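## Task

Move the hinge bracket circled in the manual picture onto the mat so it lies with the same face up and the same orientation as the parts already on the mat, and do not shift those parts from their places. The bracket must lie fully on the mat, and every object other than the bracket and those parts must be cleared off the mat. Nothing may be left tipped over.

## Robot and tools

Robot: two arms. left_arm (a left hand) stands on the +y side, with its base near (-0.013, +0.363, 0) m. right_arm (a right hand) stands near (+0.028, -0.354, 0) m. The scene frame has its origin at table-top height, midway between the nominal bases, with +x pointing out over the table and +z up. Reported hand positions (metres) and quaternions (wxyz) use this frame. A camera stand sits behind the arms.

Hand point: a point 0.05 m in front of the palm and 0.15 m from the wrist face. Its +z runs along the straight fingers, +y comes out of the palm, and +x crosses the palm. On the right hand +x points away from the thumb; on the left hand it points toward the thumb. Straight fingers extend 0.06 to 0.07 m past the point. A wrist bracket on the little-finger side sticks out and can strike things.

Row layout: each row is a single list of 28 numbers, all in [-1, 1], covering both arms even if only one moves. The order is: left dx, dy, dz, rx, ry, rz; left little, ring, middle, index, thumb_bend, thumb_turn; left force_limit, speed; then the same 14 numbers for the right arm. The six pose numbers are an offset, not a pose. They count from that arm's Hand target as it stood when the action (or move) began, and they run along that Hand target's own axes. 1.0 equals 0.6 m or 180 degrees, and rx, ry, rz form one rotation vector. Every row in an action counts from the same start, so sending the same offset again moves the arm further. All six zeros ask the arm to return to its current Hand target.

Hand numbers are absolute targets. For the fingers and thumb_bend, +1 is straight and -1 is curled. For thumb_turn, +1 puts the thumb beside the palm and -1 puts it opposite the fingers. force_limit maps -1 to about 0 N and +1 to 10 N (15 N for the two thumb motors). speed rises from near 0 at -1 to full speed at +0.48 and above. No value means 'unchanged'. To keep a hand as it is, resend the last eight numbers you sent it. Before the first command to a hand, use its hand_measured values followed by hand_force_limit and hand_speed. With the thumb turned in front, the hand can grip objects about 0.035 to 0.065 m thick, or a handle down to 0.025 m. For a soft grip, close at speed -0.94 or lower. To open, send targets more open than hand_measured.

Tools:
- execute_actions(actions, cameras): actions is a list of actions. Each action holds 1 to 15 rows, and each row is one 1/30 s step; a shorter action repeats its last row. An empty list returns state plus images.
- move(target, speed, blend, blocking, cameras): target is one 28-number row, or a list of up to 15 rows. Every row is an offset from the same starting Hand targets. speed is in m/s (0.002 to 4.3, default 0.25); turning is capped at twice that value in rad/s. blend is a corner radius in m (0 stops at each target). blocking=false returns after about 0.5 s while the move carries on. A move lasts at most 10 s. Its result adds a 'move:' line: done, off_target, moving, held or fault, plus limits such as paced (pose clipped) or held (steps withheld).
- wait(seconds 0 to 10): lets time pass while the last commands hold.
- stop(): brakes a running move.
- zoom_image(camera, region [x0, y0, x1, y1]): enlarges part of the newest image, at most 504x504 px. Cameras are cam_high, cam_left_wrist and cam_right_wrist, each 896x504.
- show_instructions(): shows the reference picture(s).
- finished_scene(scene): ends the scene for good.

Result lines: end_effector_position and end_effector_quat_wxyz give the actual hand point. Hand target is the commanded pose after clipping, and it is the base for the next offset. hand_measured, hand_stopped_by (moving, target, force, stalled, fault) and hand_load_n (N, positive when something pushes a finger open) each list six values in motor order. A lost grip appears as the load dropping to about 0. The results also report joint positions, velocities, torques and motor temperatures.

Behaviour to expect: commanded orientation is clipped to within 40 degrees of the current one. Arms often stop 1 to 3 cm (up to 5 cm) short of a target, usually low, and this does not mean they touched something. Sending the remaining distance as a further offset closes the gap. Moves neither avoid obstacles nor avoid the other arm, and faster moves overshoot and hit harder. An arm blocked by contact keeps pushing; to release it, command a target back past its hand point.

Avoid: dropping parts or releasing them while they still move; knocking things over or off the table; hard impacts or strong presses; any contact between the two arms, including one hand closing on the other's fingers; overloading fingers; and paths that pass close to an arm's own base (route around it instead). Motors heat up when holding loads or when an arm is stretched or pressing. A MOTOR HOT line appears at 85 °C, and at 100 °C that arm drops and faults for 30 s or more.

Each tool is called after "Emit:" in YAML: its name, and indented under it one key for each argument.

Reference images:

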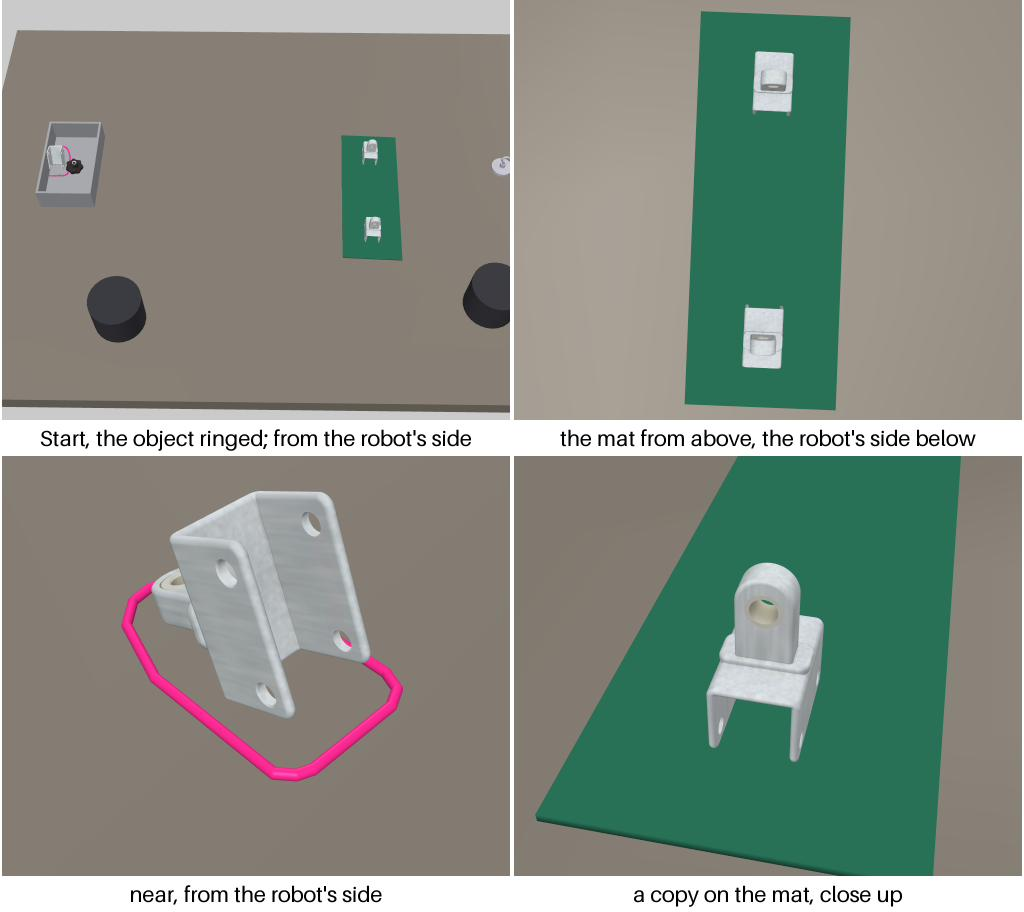

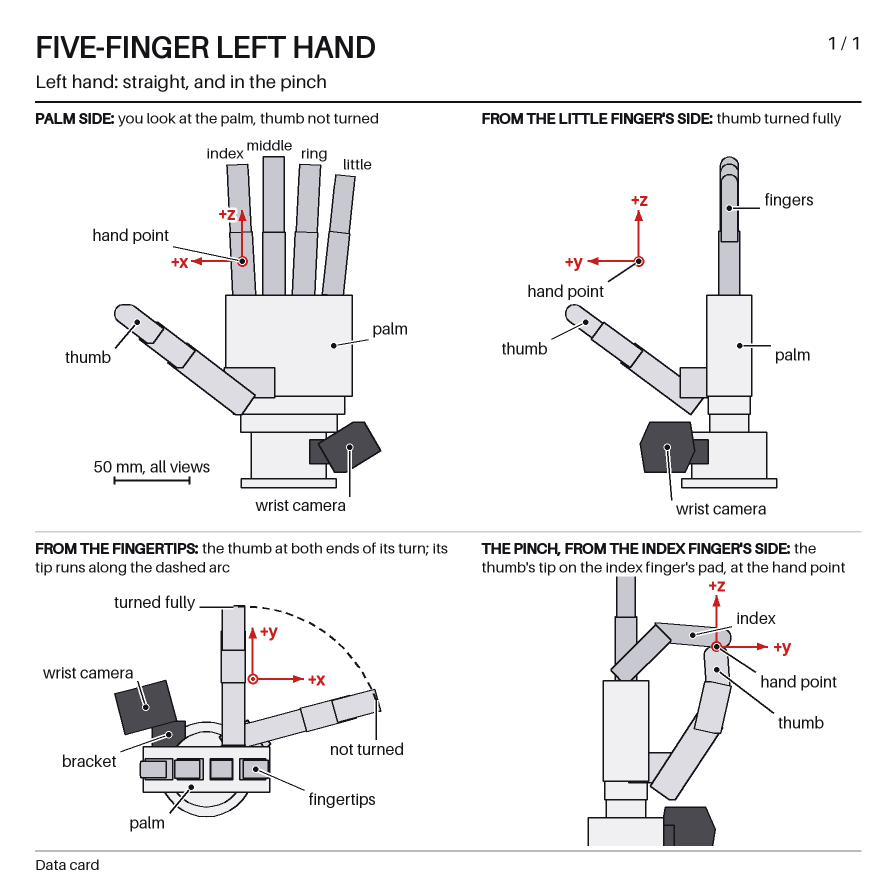

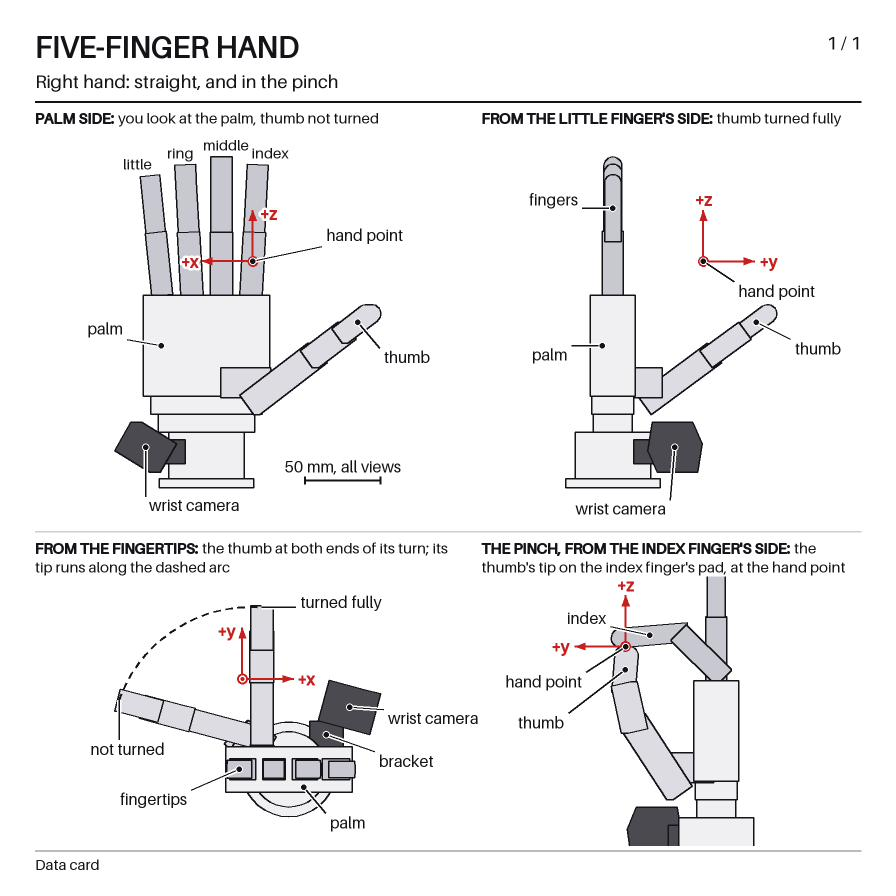

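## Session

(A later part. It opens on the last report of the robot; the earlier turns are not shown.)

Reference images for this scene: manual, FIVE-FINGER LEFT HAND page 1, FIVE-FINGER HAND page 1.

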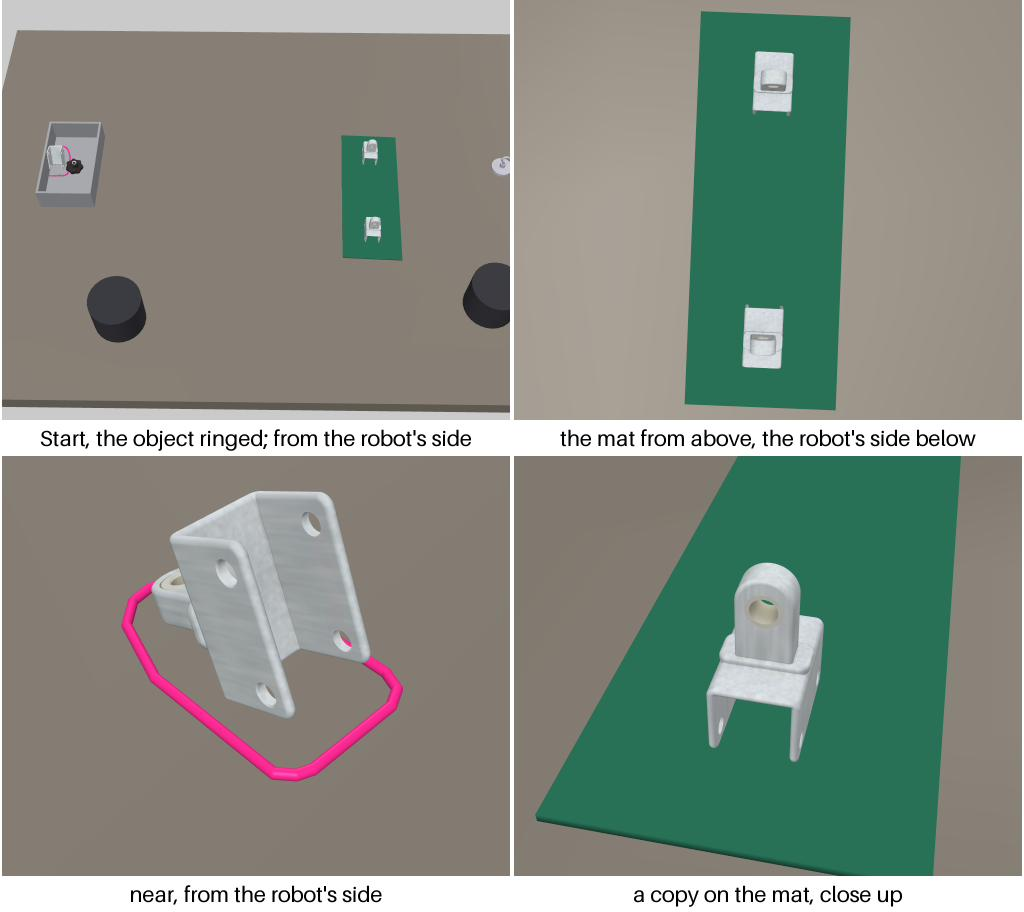

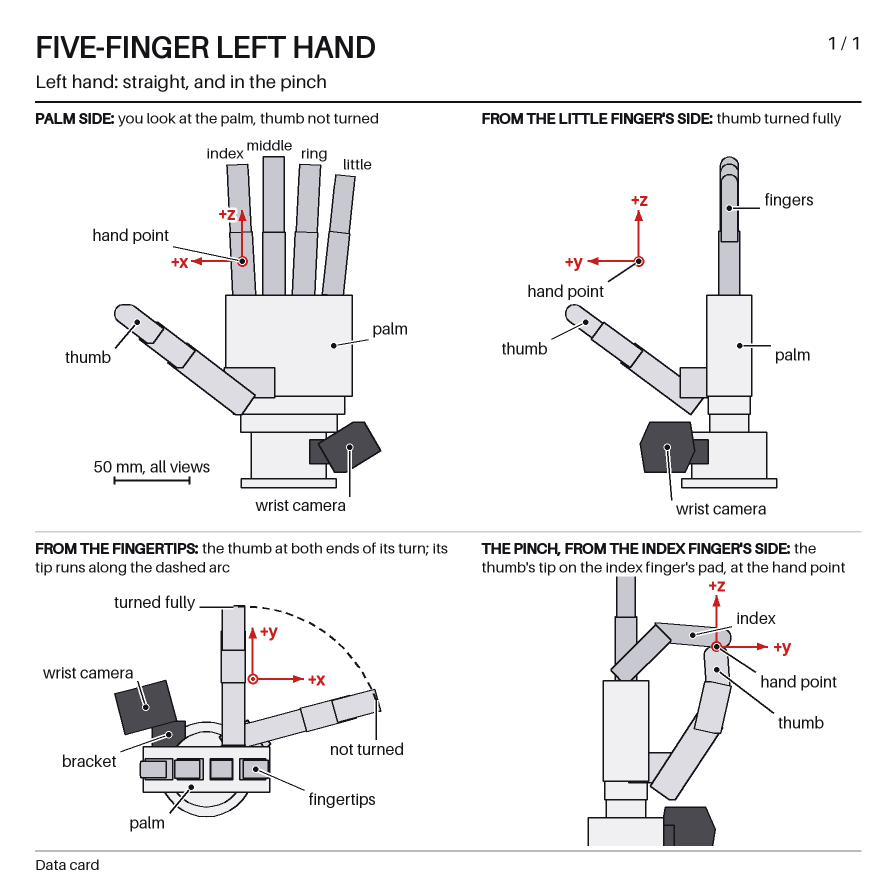

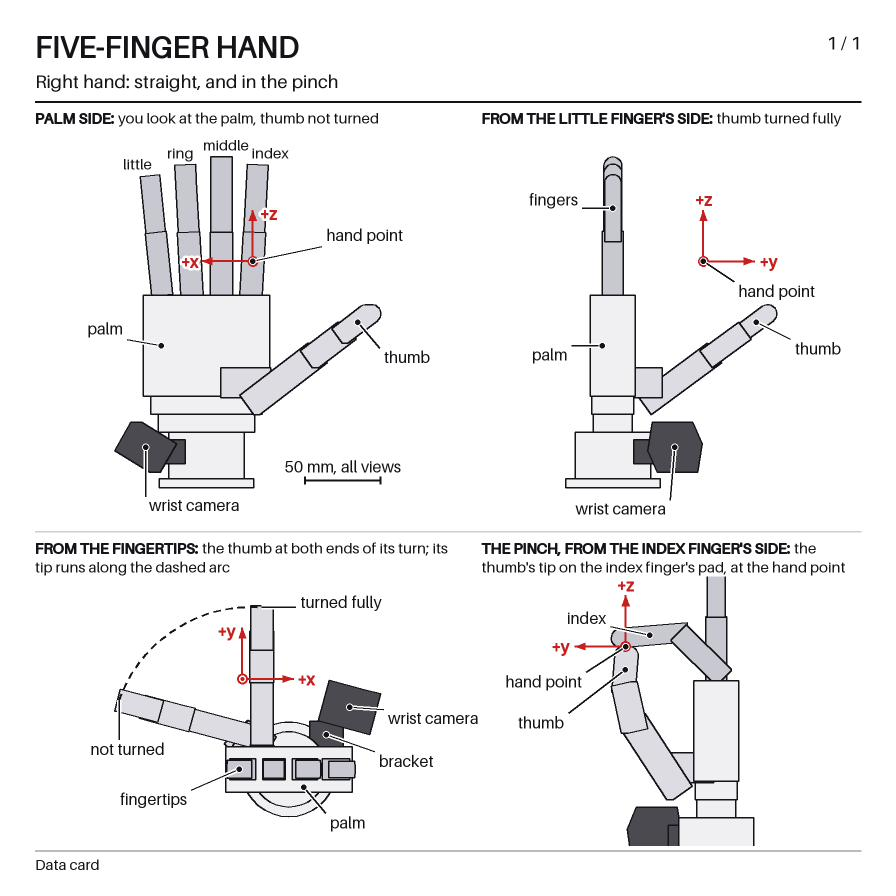

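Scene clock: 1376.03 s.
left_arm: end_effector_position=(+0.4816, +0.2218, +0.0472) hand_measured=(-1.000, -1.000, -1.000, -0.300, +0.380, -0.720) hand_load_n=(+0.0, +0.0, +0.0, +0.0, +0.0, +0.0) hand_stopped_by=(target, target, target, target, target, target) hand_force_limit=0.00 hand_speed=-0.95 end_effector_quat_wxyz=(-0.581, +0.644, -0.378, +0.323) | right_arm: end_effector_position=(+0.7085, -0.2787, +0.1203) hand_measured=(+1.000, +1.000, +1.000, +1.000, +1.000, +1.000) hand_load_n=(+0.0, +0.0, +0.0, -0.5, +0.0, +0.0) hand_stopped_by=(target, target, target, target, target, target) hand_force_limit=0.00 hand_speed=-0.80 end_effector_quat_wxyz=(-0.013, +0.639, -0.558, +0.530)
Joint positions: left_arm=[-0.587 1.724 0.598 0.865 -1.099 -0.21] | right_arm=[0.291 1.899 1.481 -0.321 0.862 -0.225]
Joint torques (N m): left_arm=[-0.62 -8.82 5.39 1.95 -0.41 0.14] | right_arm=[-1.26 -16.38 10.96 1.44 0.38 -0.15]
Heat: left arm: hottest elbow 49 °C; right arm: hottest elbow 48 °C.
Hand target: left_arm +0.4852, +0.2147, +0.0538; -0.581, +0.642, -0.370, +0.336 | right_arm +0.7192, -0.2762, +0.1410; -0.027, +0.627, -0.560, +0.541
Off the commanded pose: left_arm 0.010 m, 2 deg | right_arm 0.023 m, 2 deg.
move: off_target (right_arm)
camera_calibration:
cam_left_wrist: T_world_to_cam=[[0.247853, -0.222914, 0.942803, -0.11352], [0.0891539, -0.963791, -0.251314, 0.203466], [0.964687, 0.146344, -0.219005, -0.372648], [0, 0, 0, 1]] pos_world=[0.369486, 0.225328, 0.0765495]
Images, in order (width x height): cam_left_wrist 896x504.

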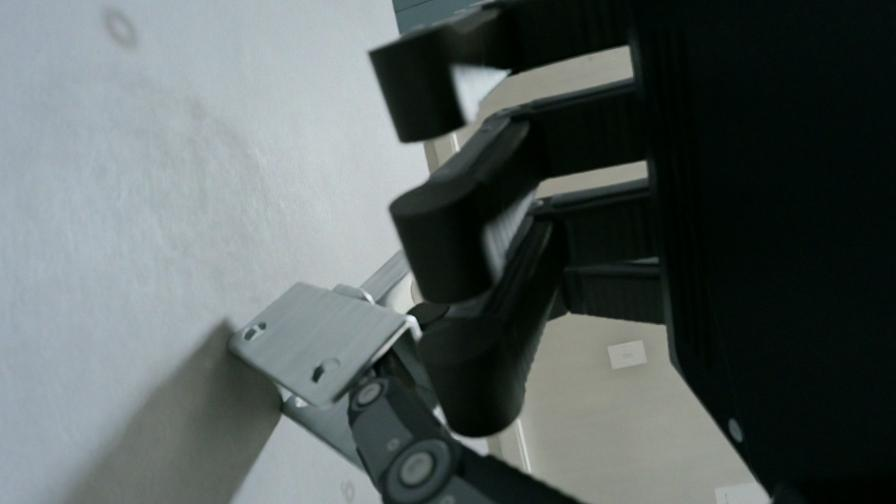

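Emit:
move:
  target: [0,0.013,-0.012,0.028,0,0,-1,-1,-1,-0.3,0.38,-0.72,0.0,-0.95,0,0,0,0,0,0,1,1,1,1,1,1,0.0,-0.8]
  speed: 0.03
  cameras: ["cam_left_wrist"]

Emit:
zoom_image:
  camera: "cam_left_wrist"
  region: [200, 230, 480, 500]

Scene clock: 1441.00 s.
left_arm: end_effector_position=(+0.4786, +0.2157, +0.0439) hand_measured=(-1.000, -1.000, -1.000, -0.300, +0.380, -0.720) hand_load_n=(+0.0, +0.0, +0.0, +0.0, +0.0, +0.0) hand_stopped_by=(target, target, target, target, target, target) hand_force_limit=0.00 hand_speed=-0.95 end_effector_quat_wxyz=(+0.607, -0.620, +0.357, -0.346) | right_arm: end_effector_position=(+0.7085, -0.2787, +0.1203) hand_measured=(+1.000, +1.000, +1.000, +1.000, +1.000, +1.000) hand_load_n=(+0.0, +0.0, +0.0, -0.5, +0.0, +0.0) hand_stopped_by=(target, target, target, target, target, target) hand_force_limit=0.00 hand_speed=-0.80 end_effector_quat_wxyz=(-0.013, +0.639, -0.558, +0.530)
Joint positions: left_arm=[-0.619 1.842 0.581 1.203 -1.142 -0.048] | right_arm=[0.291 1.899 1.481 -0.321 0.862 -0.225]
Joint torques (N m): left_arm=[-0.79 -8.59 3.95 1.76 -0.28 0.23] | right_arm=[-1.38 -16.26 10.99 1.43 0.39 -0.14]
Heat: left arm: hottest elbow 46 °C; right arm: hottest elbow 48 °C.
Hand target: left_arm +0.4783, +0.2108, +0.0468; +0.609, -0.616, +0.355, -0.351 | right_arm +0.7192, -0.2762, +0.1410; -0.027, +0.627, -0.560, +0.541
Off the commanded pose: left_arm 0.006 m, 1 deg | right_arm 0.023 m, 2 deg.
move: off_target (right_arm)
camera_calibration:
cam_left_wrist: T_world_to_cam=[[0.162161, -0.252159, 0.954002, -0.0641751], [0.111737, -0.955887, -0.271651, 0.185322], [0.980418, 0.150649, -0.126832, -0.382037], [0, 0, 0, 1]] pos_world=[0.364256, 0.218518, 0.0631114]
Images, in order (width x height): cam_left_wrist 896x504.

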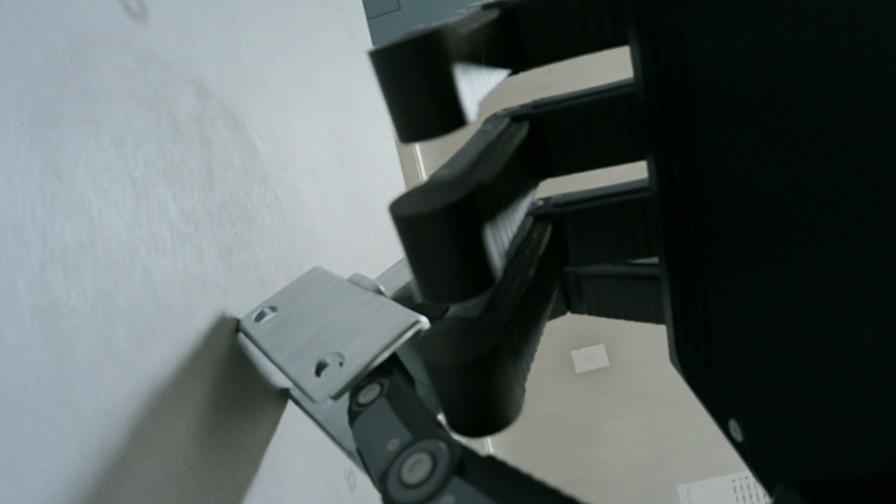

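Scaled by 1.800 from the camera's 896x504 image, which has a finer 1280x720 frame.

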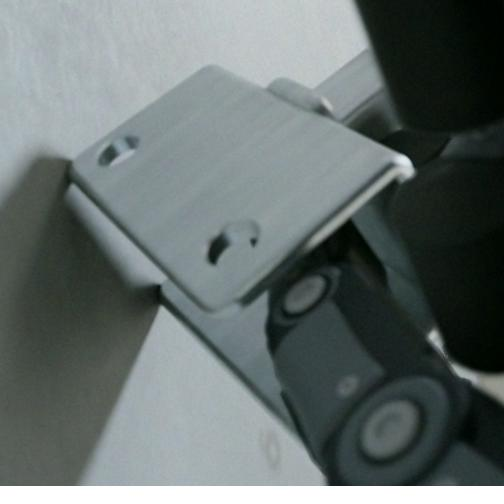

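Emit:
move:
  target: [0,0.015,-0.012,0.028,0,0,-1,-1,-1,-0.3,0.38,-0.72,0.0,-0.95,0,0,0,0,0,0,1,1,1,1,1,1,0.0,-0.8]
  speed: 0.03
  cameras: ["cam_left_wrist"]

Emit:
zoom_image:
  camera: "cam_left_wrist"
  region: [200, 230, 480, 500]

Scene clock: 1453.27 s.
left_arm: end_effector_position=(+0.4732, +0.2117, +0.0429) hand_measured=(-1.000, -1.000, -1.000, -0.300, +0.380, -0.720) hand_load_n=(+0.0, +0.0, +0.0, +0.5, +0.0, +0.0) hand_stopped_by=(target, target, target, target, target, target) hand_force_limit=0.00 hand_speed=-0.95 end_effector_quat_wxyz=(+0.628, -0.598, +0.333, -0.369) | right_arm: end_effector_position=(+0.7085, -0.2787, +0.1203) hand_measured=(+1.000, +1.000, +1.000, +1.000, +1.000, +1.000) hand_load_n=(+0.0, +0.0, +0.0, +0.0, +0.0, +0.0) hand_stopped_by=(target, target, target, target, target, target) hand_force_limit=0.00 hand_speed=-0.80 end_effector_quat_wxyz=(-0.013, +0.639, -0.558, +0.530)
Joint positions: left_arm=[-0.647 1.965 0.581 1.542 -1.168 0.123] | right_arm=[0.291 1.899 1.481 -0.321 0.862 -0.225]
Joint torques (N m): left_arm=[-0.67 -8.59 3.36 1.29 -0.12 0.31] | right_arm=[-1.32 -16.32 10.99 1.43 0.38 -0.15]
Motor temperatures (°C): left_arm=[25 30 45 28 29 26] | right_arm=[26 36 48 29 28 26]
Heat: left arm: hottest elbow 45 °C; right arm: hottest elbow 48 °C.
Hand target: left_arm +0.4720, +0.2071, +0.0379; +0.635, -0.589, +0.339, -0.367 | right_arm +0.7192, -0.2762, +0.1410; -0.027, +0.627, -0.560, +0.541
Off the commanded pose: left_arm 0.007 m, 2 deg | right_arm 0.023 m, 2 deg.
joint sent to its limit (left arm) — joint 4 (wrist pitch), upper limit. The joint targets are off in position, not in orientation.
move: off_target (right_arm)
camera_calibration:
cam_left_wrist: T_world_to_cam=[[0.0787479, -0.271393, 0.959242, -0.0200333], [0.137658, -0.950051, -0.280094, 0.168677], [0.987344, 0.154105, -0.0374551, -0.384134], [0, 0, 0, 1]] pos_world=[0.35763, 0.214012, 0.0520743]
Images, in order (width x height): cam_left_wrist 896x504.

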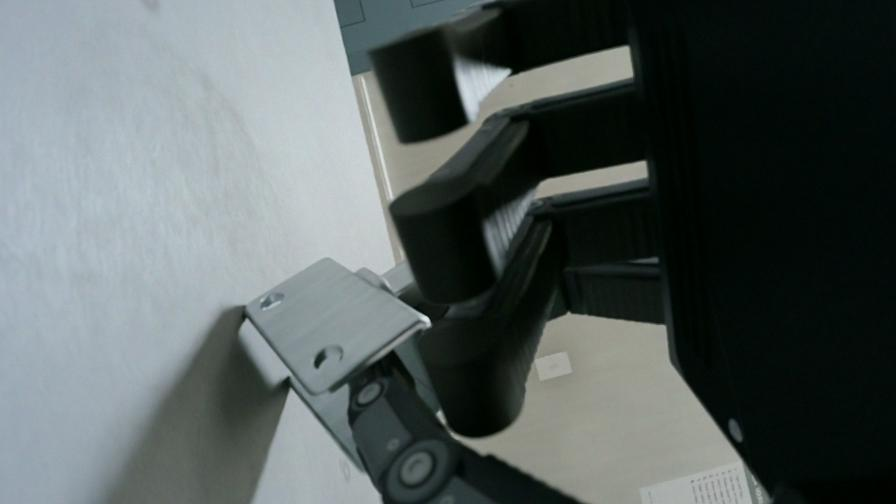

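Scaled by 1.800 from the camera's 896x504 image, which has a finer 1280x720 frame.

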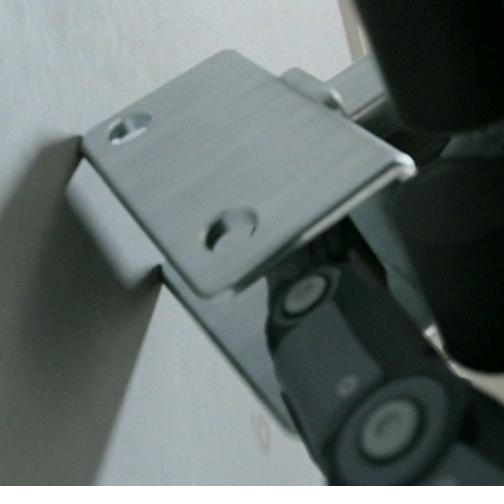

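Emit:
move:
  target: [0,0,0,0,0,0,-1,-1,-1,-0.3,0.5,-0.72,0.0,-0.95,0,0,0,0,0,0,1,1,1,1,1,1,0.0,-0.8]
  speed: 0.03
  cameras: ["cam_left_wrist"]

Emit:
zoom_image:
  camera: "cam_left_wrist"
  region: [200, 230, 480, 500]

Scene clock: 1497.00 s.
left_arm: end_effector_position=(+0.4732, +0.2117, +0.0429) hand_measured=(-1.000, -1.000, -1.000, -0.300, +0.500, -0.720) hand_load_n=(+0.0, +0.0, +0.0, +1.0, +0.0, +0.0) hand_stopped_by=(target, target, target, target, target, target) hand_force_limit=0.00 hand_speed=-0.95 end_effector_quat_wxyz=(+0.628, -0.598, +0.333, -0.369) | right_arm: end_effector_position=(+0.7085, -0.2787, +0.1203) hand_measured=(+1.000, +1.000, +1.000, +1.000, +1.000, +1.000) hand_load_n=(+0.0, +0.0, +0.0, +0.0, +0.0, +0.0) hand_stopped_by=(target, target, target, target, target, target) hand_force_limit=0.00 hand_speed=-0.80 end_effector_quat_wxyz=(-0.013, +0.639, -0.558, +0.530)
Joint positions: left_arm=[-0.647 1.965 0.581 1.542 -1.168 0.123] | right_arm=[0.291 1.899 1.481 -0.321 0.862 -0.225]
Joint torques (N m): left_arm=[-0.67 -9.29 3.34 1.21 -0.15 0.29] | right_arm=[-1.26 -16.32 10.97 1.43 0.38 -0.14]
Heat: left arm: hottest elbow 44 °C; right arm: hottest elbow 48 °C.
Hand target: left_arm +0.4720, +0.2071, +0.0379; +0.635, -0.589, +0.339, -0.367 | right_arm +0.7192, -0.2762, +0.1410; -0.027, +0.627, -0.560, +0.541
Off the commanded pose: left_arm 0.007 m, 2 deg | right_arm 0.023 m, 2 deg.
joint sent to its limit (left arm) — joint 4 (wrist pitch), upper limit. The joint targets are off in position, not in orientation.
move: off_target (right_arm)
camera_calibration:
cam_left_wrist: T_world_to_cam=[[0.0787479, -0.271393, 0.959242, -0.0200333], [0.137658, -0.950051, -0.280094, 0.168677], [0.987344, 0.154105, -0.0374551, -0.384134], [0, 0, 0, 1]] pos_world=[0.35763, 0.214012, 0.0520743]
Images, in order (width x height): cam_left_wrist 896x504.

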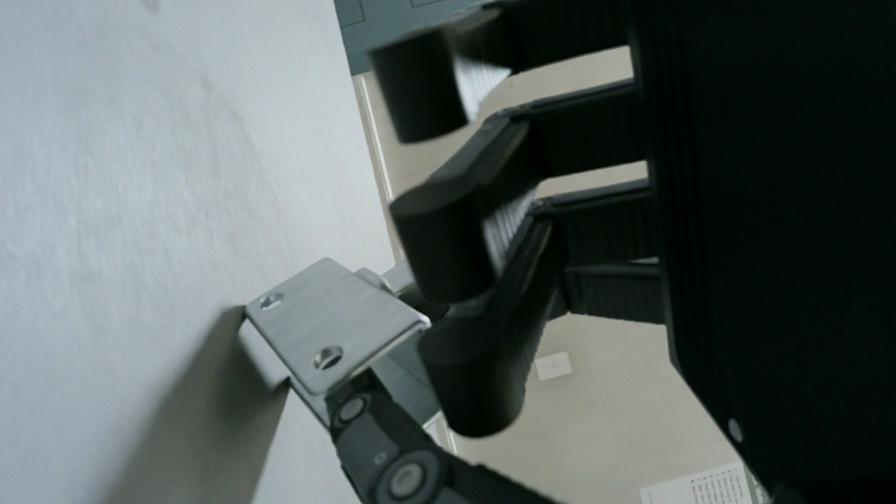

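Scaled by 1.800 from the camera's 896x504 image, which has a finer 1280x720 frame.

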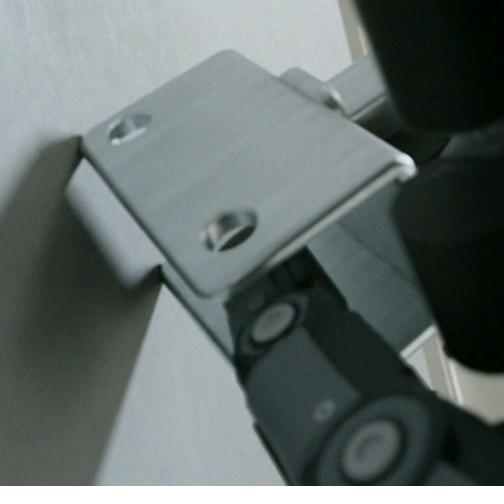

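Emit:
move:
  target: [0,0,0,0,0,0,-1,-1,-1,-0.45,0.6,-0.72,0.0,-0.95,0,0,0,0,0,0,1,1,1,1,1,1,0.0,-0.8]
  speed: 0.03
  cameras: ["cam_left_wrist"]

Emit:
zoom_image:
  camera: "cam_left_wrist"
  region: [200, 230, 480, 500]

Scene clock: 1563.03 s.
left_arm: end_effector_position=(+0.4711, +0.2094, +0.0397) hand_measured=(-1.000, -1.000, -1.000, -0.450, +0.600, -0.720) hand_load_n=(+0.5, +0.0, +0.0, +0.0, -1.5, -2.5) hand_stopped_by=(target, target, target, target, target, target) hand_force_limit=0.00 hand_speed=-0.95 end_effector_quat_wxyz=(+0.630, -0.596, +0.340, -0.365) | right_arm: end_effector_position=(+0.7085, -0.2787, +0.1203) hand_measured=(+1.000, +1.000, +1.000, +1.000, +1.000, +1.000) hand_load_n=(+0.0, +0.0, +0.0, +0.0, +0.0, +0.0) hand_stopped_by=(target, target, target, target, target, target) hand_force_limit=0.00 hand_speed=-0.80 end_effector_quat_wxyz=(-0.013, +0.639, -0.558, +0.530)
Joint positions: left_arm=[-0.655 1.971 0.581 1.542 -1.171 0.134] | right_arm=[0.291 1.899 1.481 -0.321 0.862 -0.225]
Joint torques (N m): left_arm=[-0.38 -9.11 3.3 1.29 0.03 0.16] | right_arm=[-1.32 -16.26 10.96 1.44 0.39 -0.13]
Heat: left arm: hottest elbow 42 °C; right arm: hottest elbow 48 °C.
Hand target: left_arm +0.4720, +0.2071, +0.0379; +0.635, -0.589, +0.339, -0.367 | right_arm +0.7192, -0.2762, +0.1410; -0.027, +0.627, -0.560, +0.541
Off the commanded pose: left_arm 0.003 m, 1 deg | right_arm 0.023 m, 2 deg.
joint sent to its limit (left arm) — joint 4 (wrist pitch), upper limit. The joint targets are off in position, not in orientation.
move: off_target (right_arm)
camera_calibration:
cam_left_wrist: T_world_to_cam=[[0.0878706, -0.283791, 0.954852, -0.0189641], [0.130874, -0.946961, -0.29349, 0.169042], [0.987497, 0.150755, -0.0460691, -0.380851], [0, 0, 0, 1]] pos_world=[0.355632, 0.21211, 0.0501745]
Images, in order (width x height): cam_left_wrist 896x504.

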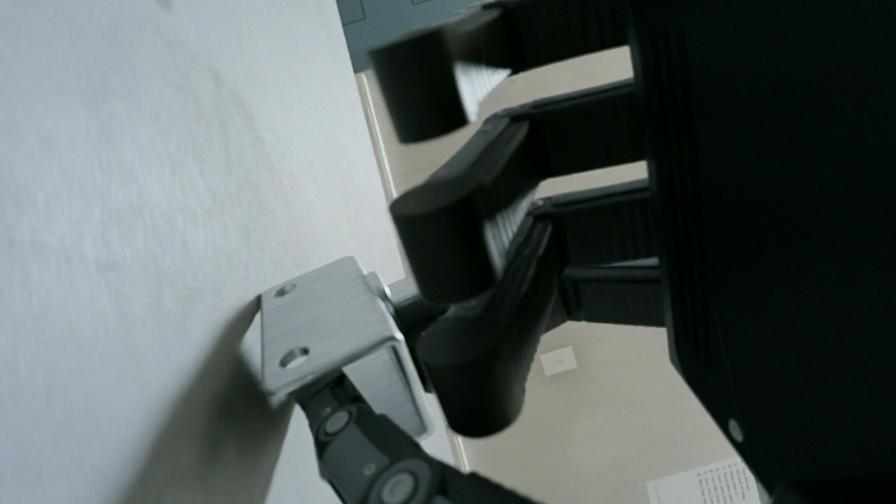

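Scaled by 1.800 from the camera's 896x504 image, which has a finer 1280x720 frame.

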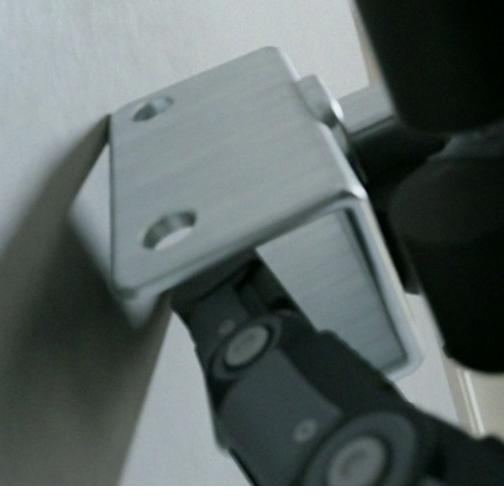

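Emit:
move:
  target: [0,0,0,0,0,0,-1,-1,-1,-0.6,0.7,-0.72,0.0,-0.95,0,0,0,0,0,0,1,1,1,1,1,1,0.0,-0.8]
  speed: 0.03
  cameras: ["cam_left_wrist"]

Emit:
zoom_image:
  camera: "cam_left_wrist"
  region: [200, 230, 480, 500]

Scene clock: 1580.13 s.
left_arm: end_effector_position=(+0.4712, +0.2102, +0.0390) hand_measured=(-1.000, -1.000, -1.000, -0.600, +0.700, -0.720) hand_load_n=(+0.0, +0.0, +0.0, +0.0, -0.5, -2.0) hand_stopped_by=(target, target, target, target, target, target) hand_force_limit=0.00 hand_speed=-0.95 end_effector_quat_wxyz=(+0.630, -0.596, +0.340, -0.364) | right_arm: end_effector_position=(+0.7085, -0.2787, +0.1203) hand_measured=(+1.000, +1.000, +1.000, +1.000, +1.000, +1.000) hand_load_n=(+0.0, +0.0, +0.0, +0.0, +0.0, +0.0) hand_stopped_by=(target, target, target, target, target, target) hand_force_limit=0.00 hand_speed=-0.80 end_effector_quat_wxyz=(-0.013, +0.639, -0.558, +0.530)
Joint positions: left_arm=[-0.653 1.972 0.581 1.542 -1.171 0.134] | right_arm=[0.291 1.899 1.481 -0.321 0.862 -0.225]
Joint torques (N m): left_arm=[-0.21 -9.17 3.08 1.31 -0.01 0.16] | right_arm=[-1.32 -16.38 11.02 1.44 0.38 -0.14]
Heat: left arm: hottest elbow 42 °C; right arm: hottest elbow 48 °C.
Hand target: left_arm +0.4720, +0.2071, +0.0379; +0.635, -0.589, +0.339, -0.367 | right_arm +0.7192, -0.2762, +0.1410; -0.027, +0.627, -0.560, +0.541
Off the commanded pose: left_arm 0.003 m, 1 deg | right_arm 0.023 m, 2 deg.
joint sent to its limit (left arm) — joint 4 (wrist pitch), upper limit. The joint targets are off in position, not in orientation.
move: off_target (right_arm)
camera_calibration:
cam_left_wrist: T_world_to_cam=[[0.0894646, -0.284503, 0.954492, -0.018628], [0.131903, -0.946509, -0.294486, 0.169008], [0.987217, 0.152246, -0.0471525, -0.381232], [0, 0, 0, 1]] pos_world=[0.355733, 0.212709, 0.0495747]
Images, in order (width x height): cam_left_wrist 896x504.

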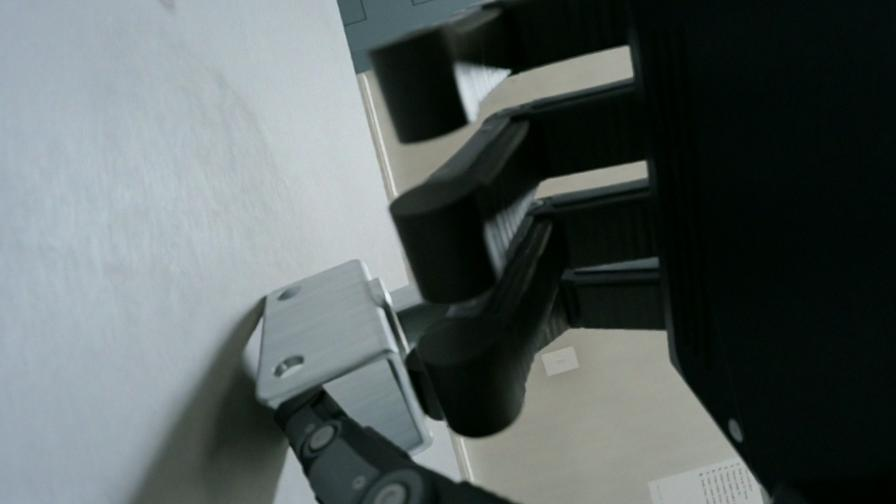

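Scaled by 1.800 from the camera's 896x504 image, which has a finer 1280x720 frame.

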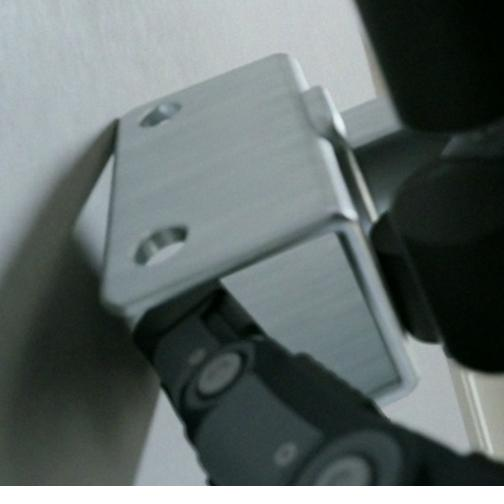

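Emit:
move:
  target: [0,0,0,0,0,0,-1,-1,-1,-0.75,0.8,-0.72,0.0,-0.95,0,0,0,0,0,0,1,1,1,1,1,1,0.0,-0.8]
  speed: 0.03
  cameras: ["cam_left_wrist"]

Emit:
zoom_image:
  camera: "cam_left_wrist"
  region: [200, 230, 480, 500]

Scene clock: 1613.07 s.
left_arm: end_effector_position=(+0.4712, +0.2112, +0.0374) hand_measured=(-1.000, -1.000, -1.000, -0.750, +0.798, -0.720) hand_load_n=(+0.0, +0.0, +0.0, +0.0, -3.5, +0.0) hand_stopped_by=(target, target, target, target, target, target) hand_force_limit=0.00 hand_speed=-0.95 end_effector_quat_wxyz=(+0.630, -0.596, +0.340, -0.363) | right_arm: end_effector_position=(+0.7085, -0.2787, +0.1203) hand_measured=(+1.000, +1.000, +1.000, +1.000, +1.000, +1.000) hand_load_n=(+0.0, +0.0, +0.0, +0.0, +0.0, +0.0) hand_stopped_by=(target, target, target, target, target, target) hand_force_limit=0.00 hand_speed=-0.80 end_effector_quat_wxyz=(-0.013, +0.639, -0.558, +0.530)
Joint positions: left_arm=[-0.652 1.977 0.581 1.545 -1.171 0.134] | right_arm=[0.291 1.899 1.481 -0.321 0.862 -0.225]
Joint torques (N m): left_arm=[-0.5 -9.58 3.04 1.22 -0.01 0.15] | right_arm=[-1.44 -16.44 10.99 1.43 0.39 -0.14]
Heat: left arm: hottest elbow 42 °C; right arm: hottest elbow 48 °C.
Hand target: left_arm +0.4720, +0.2071, +0.0379; +0.635, -0.589, +0.339, -0.367 | right_arm +0.7192, -0.2762, +0.1410; -0.027, +0.627, -0.560, +0.541
Off the commanded pose: left_arm 0.004 m, 1 deg | right_arm 0.023 m, 2 deg.
joint sent to its limit (left arm) — joint 4 (wrist pitch), upper limit. The joint targets are off in position, not in orientation.
move: off_target (right_arm)
camera_calibration:
cam_left_wrist: T_world_to_cam=[[0.0910056, -0.285244, 0.954125, -0.0174368], [0.13306, -0.946027, -0.295514, 0.168887], [0.986921, 0.153849, -0.0481392, -0.38161], [0, 0, 0, 1]] pos_world=[0.355734, 0.213508, 0.0481749]
Images, in order (width x height): cam_left_wrist 896x504.

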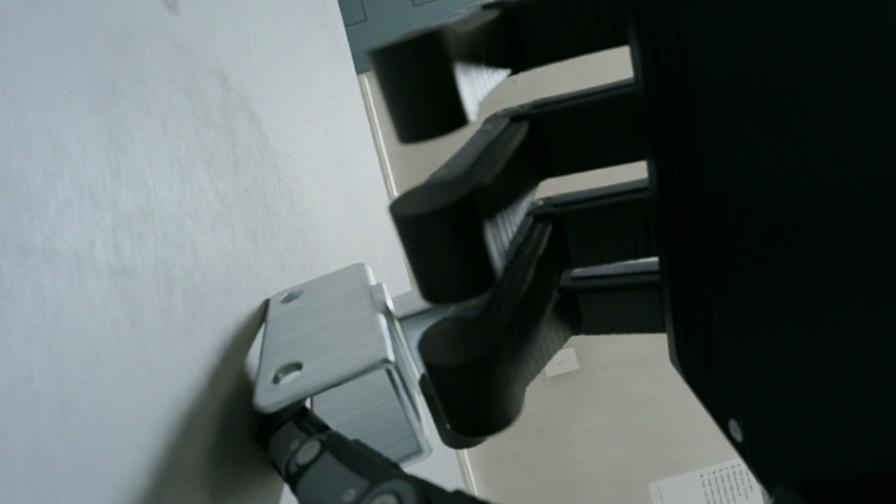

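Scaled by 1.800 from the camera's 896x504 image, which has a finer 1280x720 frame.

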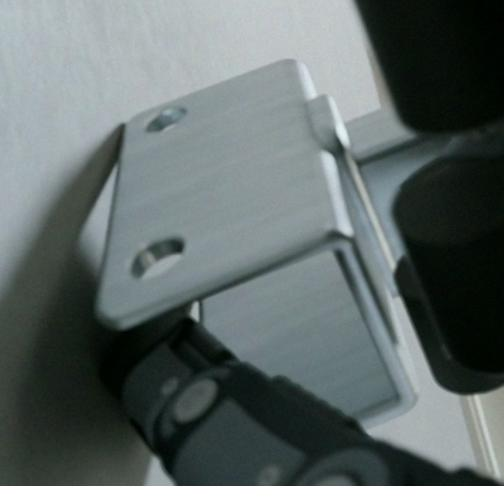

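Emit:
move:
  target: [0,0,0,0,0,0,-1,-1,-1,-0.95,0.75,-0.72,0.0,-0.95,0,0,0,0,0,0,1,1,1,1,1,1,0.0,-0.8]
  speed: 0.03
  cameras: ["cam_left_wrist"]

Emit:
zoom_image:
  camera: "cam_left_wrist"
  region: [200, 230, 480, 500]

Scene clock: 1648.63 s.
left_arm: end_effector_position=(+0.4705, +0.2089, +0.0374) hand_measured=(-1.000, -1.000, -1.000, -0.950, +0.750, -0.720) hand_load_n=(+0.0, +0.0, +0.0, +0.0, +0.0, -0.5) hand_stopped_by=(target, target, target, target, target, target) hand_force_limit=0.00 hand_speed=-0.95 end_effector_quat_wxyz=(+0.630, -0.595, +0.342, -0.364) | right_arm: end_effector_position=(+0.7085, -0.2787, +0.1203) hand_measured=(+1.000, +1.000, +1.000, +1.000, +1.000, +1.000) hand_load_n=(+0.0, +0.0, +0.0, +0.0, +0.0, +0.0) hand_stopped_by=(target, target, target, target, target, target) hand_force_limit=0.00 hand_speed=-0.80 end_effector_quat_wxyz=(-0.013, +0.639, -0.558, +0.530)
Joint positions: left_arm=[-0.656 1.977 0.581 1.545 -1.171 0.134] | right_arm=[0.291 1.899 1.481 -0.321 0.862 -0.225]
Joint torques (N m): left_arm=[-1.2 -9.58 3.12 1.21 -0.07 0.17] | right_arm=[-1.44 -16.26 11 1.43 0.38 -0.14]
Heat: left arm: hottest elbow 42 °C; right arm: hottest elbow 48 °C.
Hand target: left_arm +0.4720, +0.2071, +0.0379; +0.635, -0.589, +0.339, -0.367 | right_arm +0.7192, -0.2762, +0.1410; -0.027, +0.627, -0.560, +0.541
Off the commanded pose: left_arm 0.002 m, 1 deg | right_arm 0.023 m, 2 deg.
joint sent to its limit (left arm) — joint 4 (wrist pitch), upper limit. The joint targets are off in position, not in orientation.
move: off_target (right_arm)
camera_calibration:
cam_left_wrist: T_world_to_cam=[[0.0896712, -0.285644, 0.954131, -0.0172992], [0.128655, -0.946642, -0.295493, 0.169067], [0.987627, 0.149251, -0.048137, -0.379933], [0, 0, 0, 1]] pos_world=[0.355032, 0.21181, 0.0481749]
Images, in order (width x height): cam_left_wrist 896x504.

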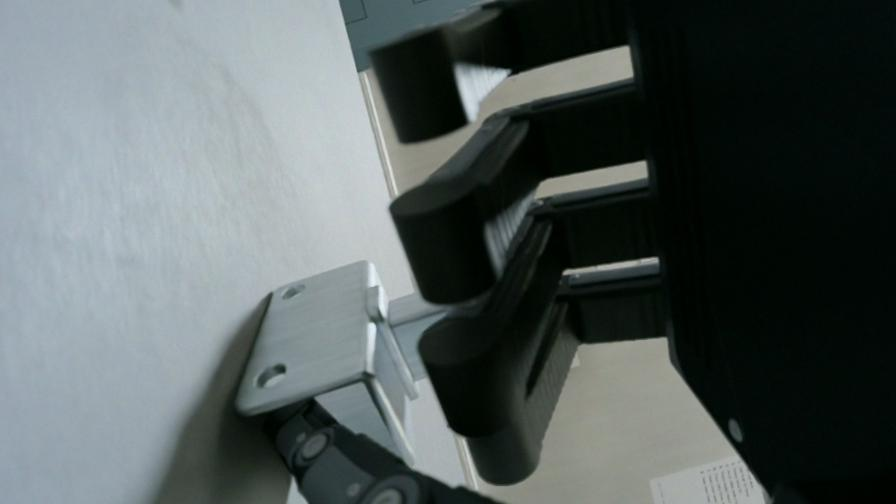

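Scaled by 1.800 from the camera's 896x504 image, which has a finer 1280x720 frame.

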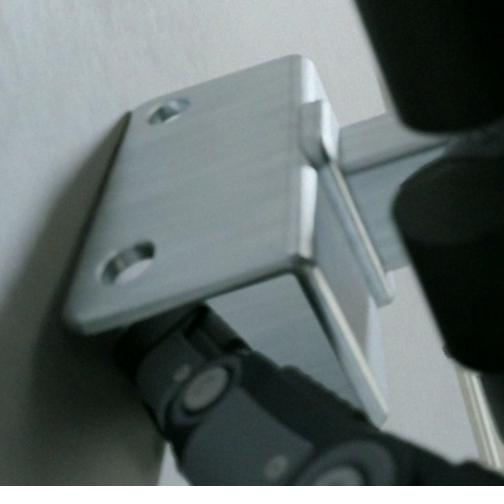

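Emit:
move:
  target: [0,-0.008,-0.06,0,0,0,-1,-1,-1,-0.95,0.75,-0.72,0.0,-0.95,0,0,0,0,0,0,1,1,1,1,1,1,0.0,-0.8]
  speed: 0.05
  cameras: ["cam_left_wrist"]

Scene clock: 1666.23 s.
left_arm: end_effector_position=(+0.4452, +0.1942, +0.0353) hand_measured=(-1.000, -1.000, -1.000, -0.950, +0.748, -0.720) hand_load_n=(+0.0, +0.0, +0.0, +0.0, -5.0, +0.5) hand_stopped_by=(target, target, target, target, target, target) hand_force_limit=0.00 hand_speed=-0.95 end_effector_quat_wxyz=(+0.628, -0.601, +0.343, -0.357) | right_arm: end_effector_position=(+0.7085, -0.2787, +0.1203) hand_measured=(+1.000, +1.000, +1.000, +1.000, +1.000, +1.000) hand_load_n=(+0.0, +0.0, +0.0, +0.0, +0.0, +0.0) hand_stopped_by=(target, target, target, target, target, target) hand_force_limit=0.00 hand_speed=-0.80 end_effector_quat_wxyz=(-0.013, +0.639, -0.558, +0.530)
Joint positions: left_arm=[-0.731 1.965 0.558 1.545 -1.257 0.134] | right_arm=[0.291 1.899 1.481 -0.321 0.862 -0.225]
Joint torques (N m): left_arm=[-0.85 -10.4 2.1 1.06 -0.18 0.14] | right_arm=[-1.32 -16.32 10.99 1.43 0.38 -0.14]
Heat: left arm: hottest elbow 41 °C; right arm: hottest elbow 48 °C.
Hand target: left_arm +0.4406, +0.1889, +0.0399; +0.635, -0.589, +0.339, -0.367 | right_arm +0.7192, -0.2762, +0.1410; -0.027, +0.627, -0.560, +0.541
Off the commanded pose: left_arm 0.008 m, 2 deg | right_arm 0.023 m, 2 deg.
joint sent to its limit (left arm) — joint 4 (wrist pitch), upper limit. The joint targets are off in position, not in orientation.
move: off_target (right_arm)
camera_calibration:
cam_left_wrist: T_world_to_cam=[[0.107838, -0.282136, 0.953295, -0.0260482], [0.133231, -0.946136, -0.295088, 0.155555], [0.985201, 0.15883, -0.0644401, -0.353081], [0, 0, 0, 1]] pos_world=[0.32994, 0.195907, 0.0479815]
Images, in order (width x height): cam_left_wrist 896x504.

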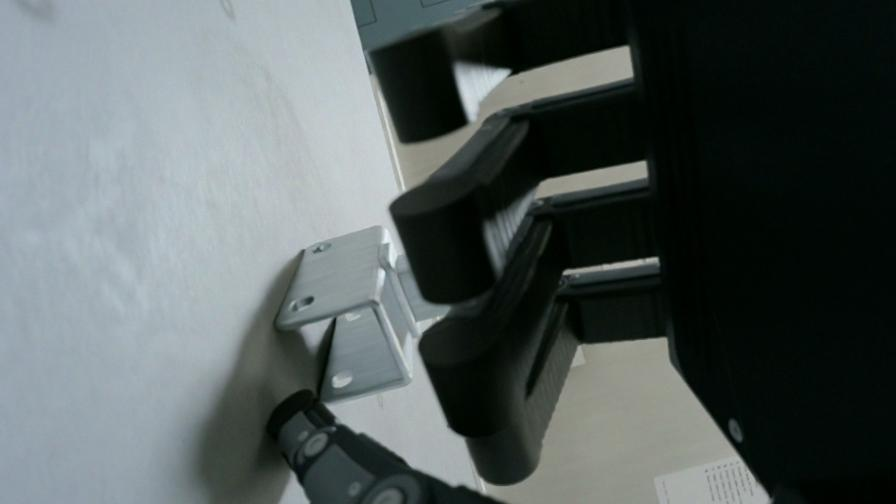

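Emit:
move:
  target: [0,-0.134,-0.057,0,0,0,-1,-1,-1,-0.95,0.75,-0.72,0.0,-0.9,0,0,0,0,0,0,1,1,1,1,1,1,0.0,-0.8]
  speed: 0.08
  cameras: ["cam_left_wrist","cam_high"]

Emit:
zoom_image:
  camera: "cam_left_wrist"
  region: [250, 220, 530, 420]

Emit:
zoom_image:
  camera: "cam_high"
  region: [360, 80, 580, 260]

Scene clock: 1680.00 s.
left_arm: end_effector_position=(+0.4052, +0.1709, +0.1054) hand_measured=(-1.000, -1.000, -1.000, -0.950, +0.750, -0.720) hand_load_n=(+0.0, +0.0, +0.0, +0.0, +0.0, +0.0) hand_stopped_by=(target, target, target, target, target, target) hand_force_limit=0.00 hand_speed=-0.90 end_effector_quat_wxyz=(+0.636, -0.588, +0.350, -0.358) | right_arm: end_effector_position=(+0.7085, -0.2787, +0.1203) hand_measured=(+1.000, +1.000, +1.000, +1.000, +1.000, +1.000) hand_load_n=(+0.0, +0.0, +0.0, +0.0, +0.0, +0.0) hand_stopped_by=(target, target, target, target, target, target) hand_force_limit=0.00 hand_speed=-0.80 end_effector_quat_wxyz=(-0.013, +0.639, -0.558, +0.530)
Joint positions: left_arm=[-0.857 1.747 0.515 1.545 -1.363 0.33] | right_arm=[0.291 1.899 1.481 -0.321 0.862 -0.225]
Joint torques (N m): left_arm=[-0.5 -9.7 3.78 0.95 0.1 0.2] | right_arm=[-1.44 -16.38 10.97 1.43 0.38 -0.15]
Heat: left arm: hottest elbow 41 °C; right arm: hottest elbow 48 °C.
Hand target: left_arm +0.4058, +0.1688, +0.1175; +0.635, -0.589, +0.339, -0.367 | right_arm +0.7192, -0.2762, +0.1410; -0.027, +0.627, -0.560, +0.541
Off the commanded pose: left_arm 0.012 m, 2 deg | right_arm 0.023 m, 2 deg.
joint sent to its limit (left arm) — joint 4 (wrist pitch), upper limit. The joint targets are off in position, not in orientation.
move: off_target (left_arm, right_arm)
camera_calibration:
cam_left_wrist: T_world_to_cam=[[0.0972086, -0.310751, 0.945507, -0.0850124], [0.124475, -0.938752, -0.321328, 0.164543], [0.98745, 0.148928, -0.0525741, -0.305891], [0, 0, 0, 1]] pos_world=[0.289834, 0.173603, 0.11717]
Images, in order (width x height): cam_high 896x504, cam_left_wrist 896x504.

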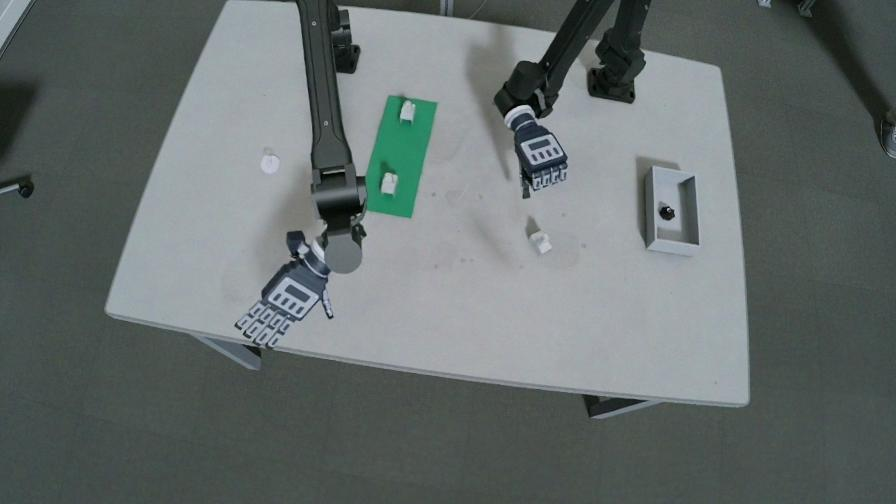

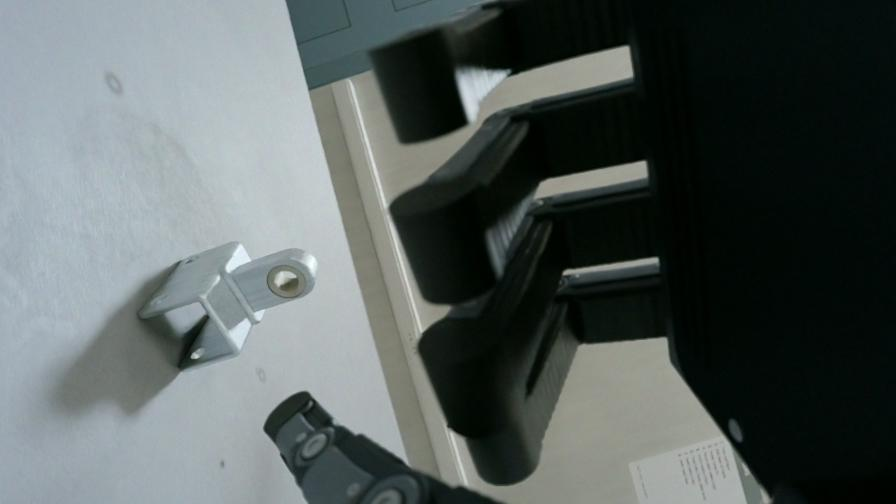

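Scaled by 1.800 from the camera's 896x504 image, which has a finer 1280x720 frame.

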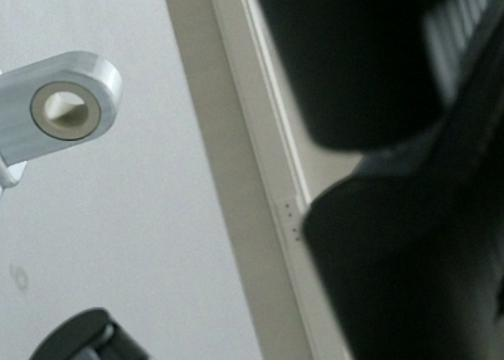

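Scaled by 2.291 from the camera's 896x504 image, which has a finer 1280x720 frame.

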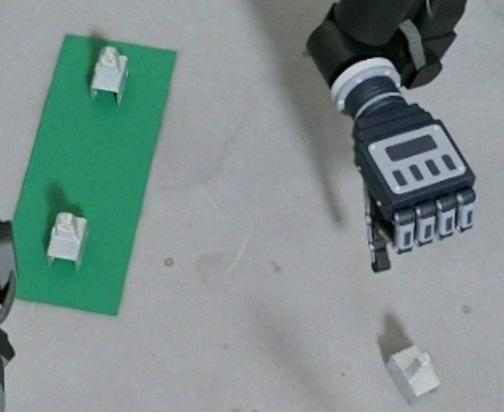

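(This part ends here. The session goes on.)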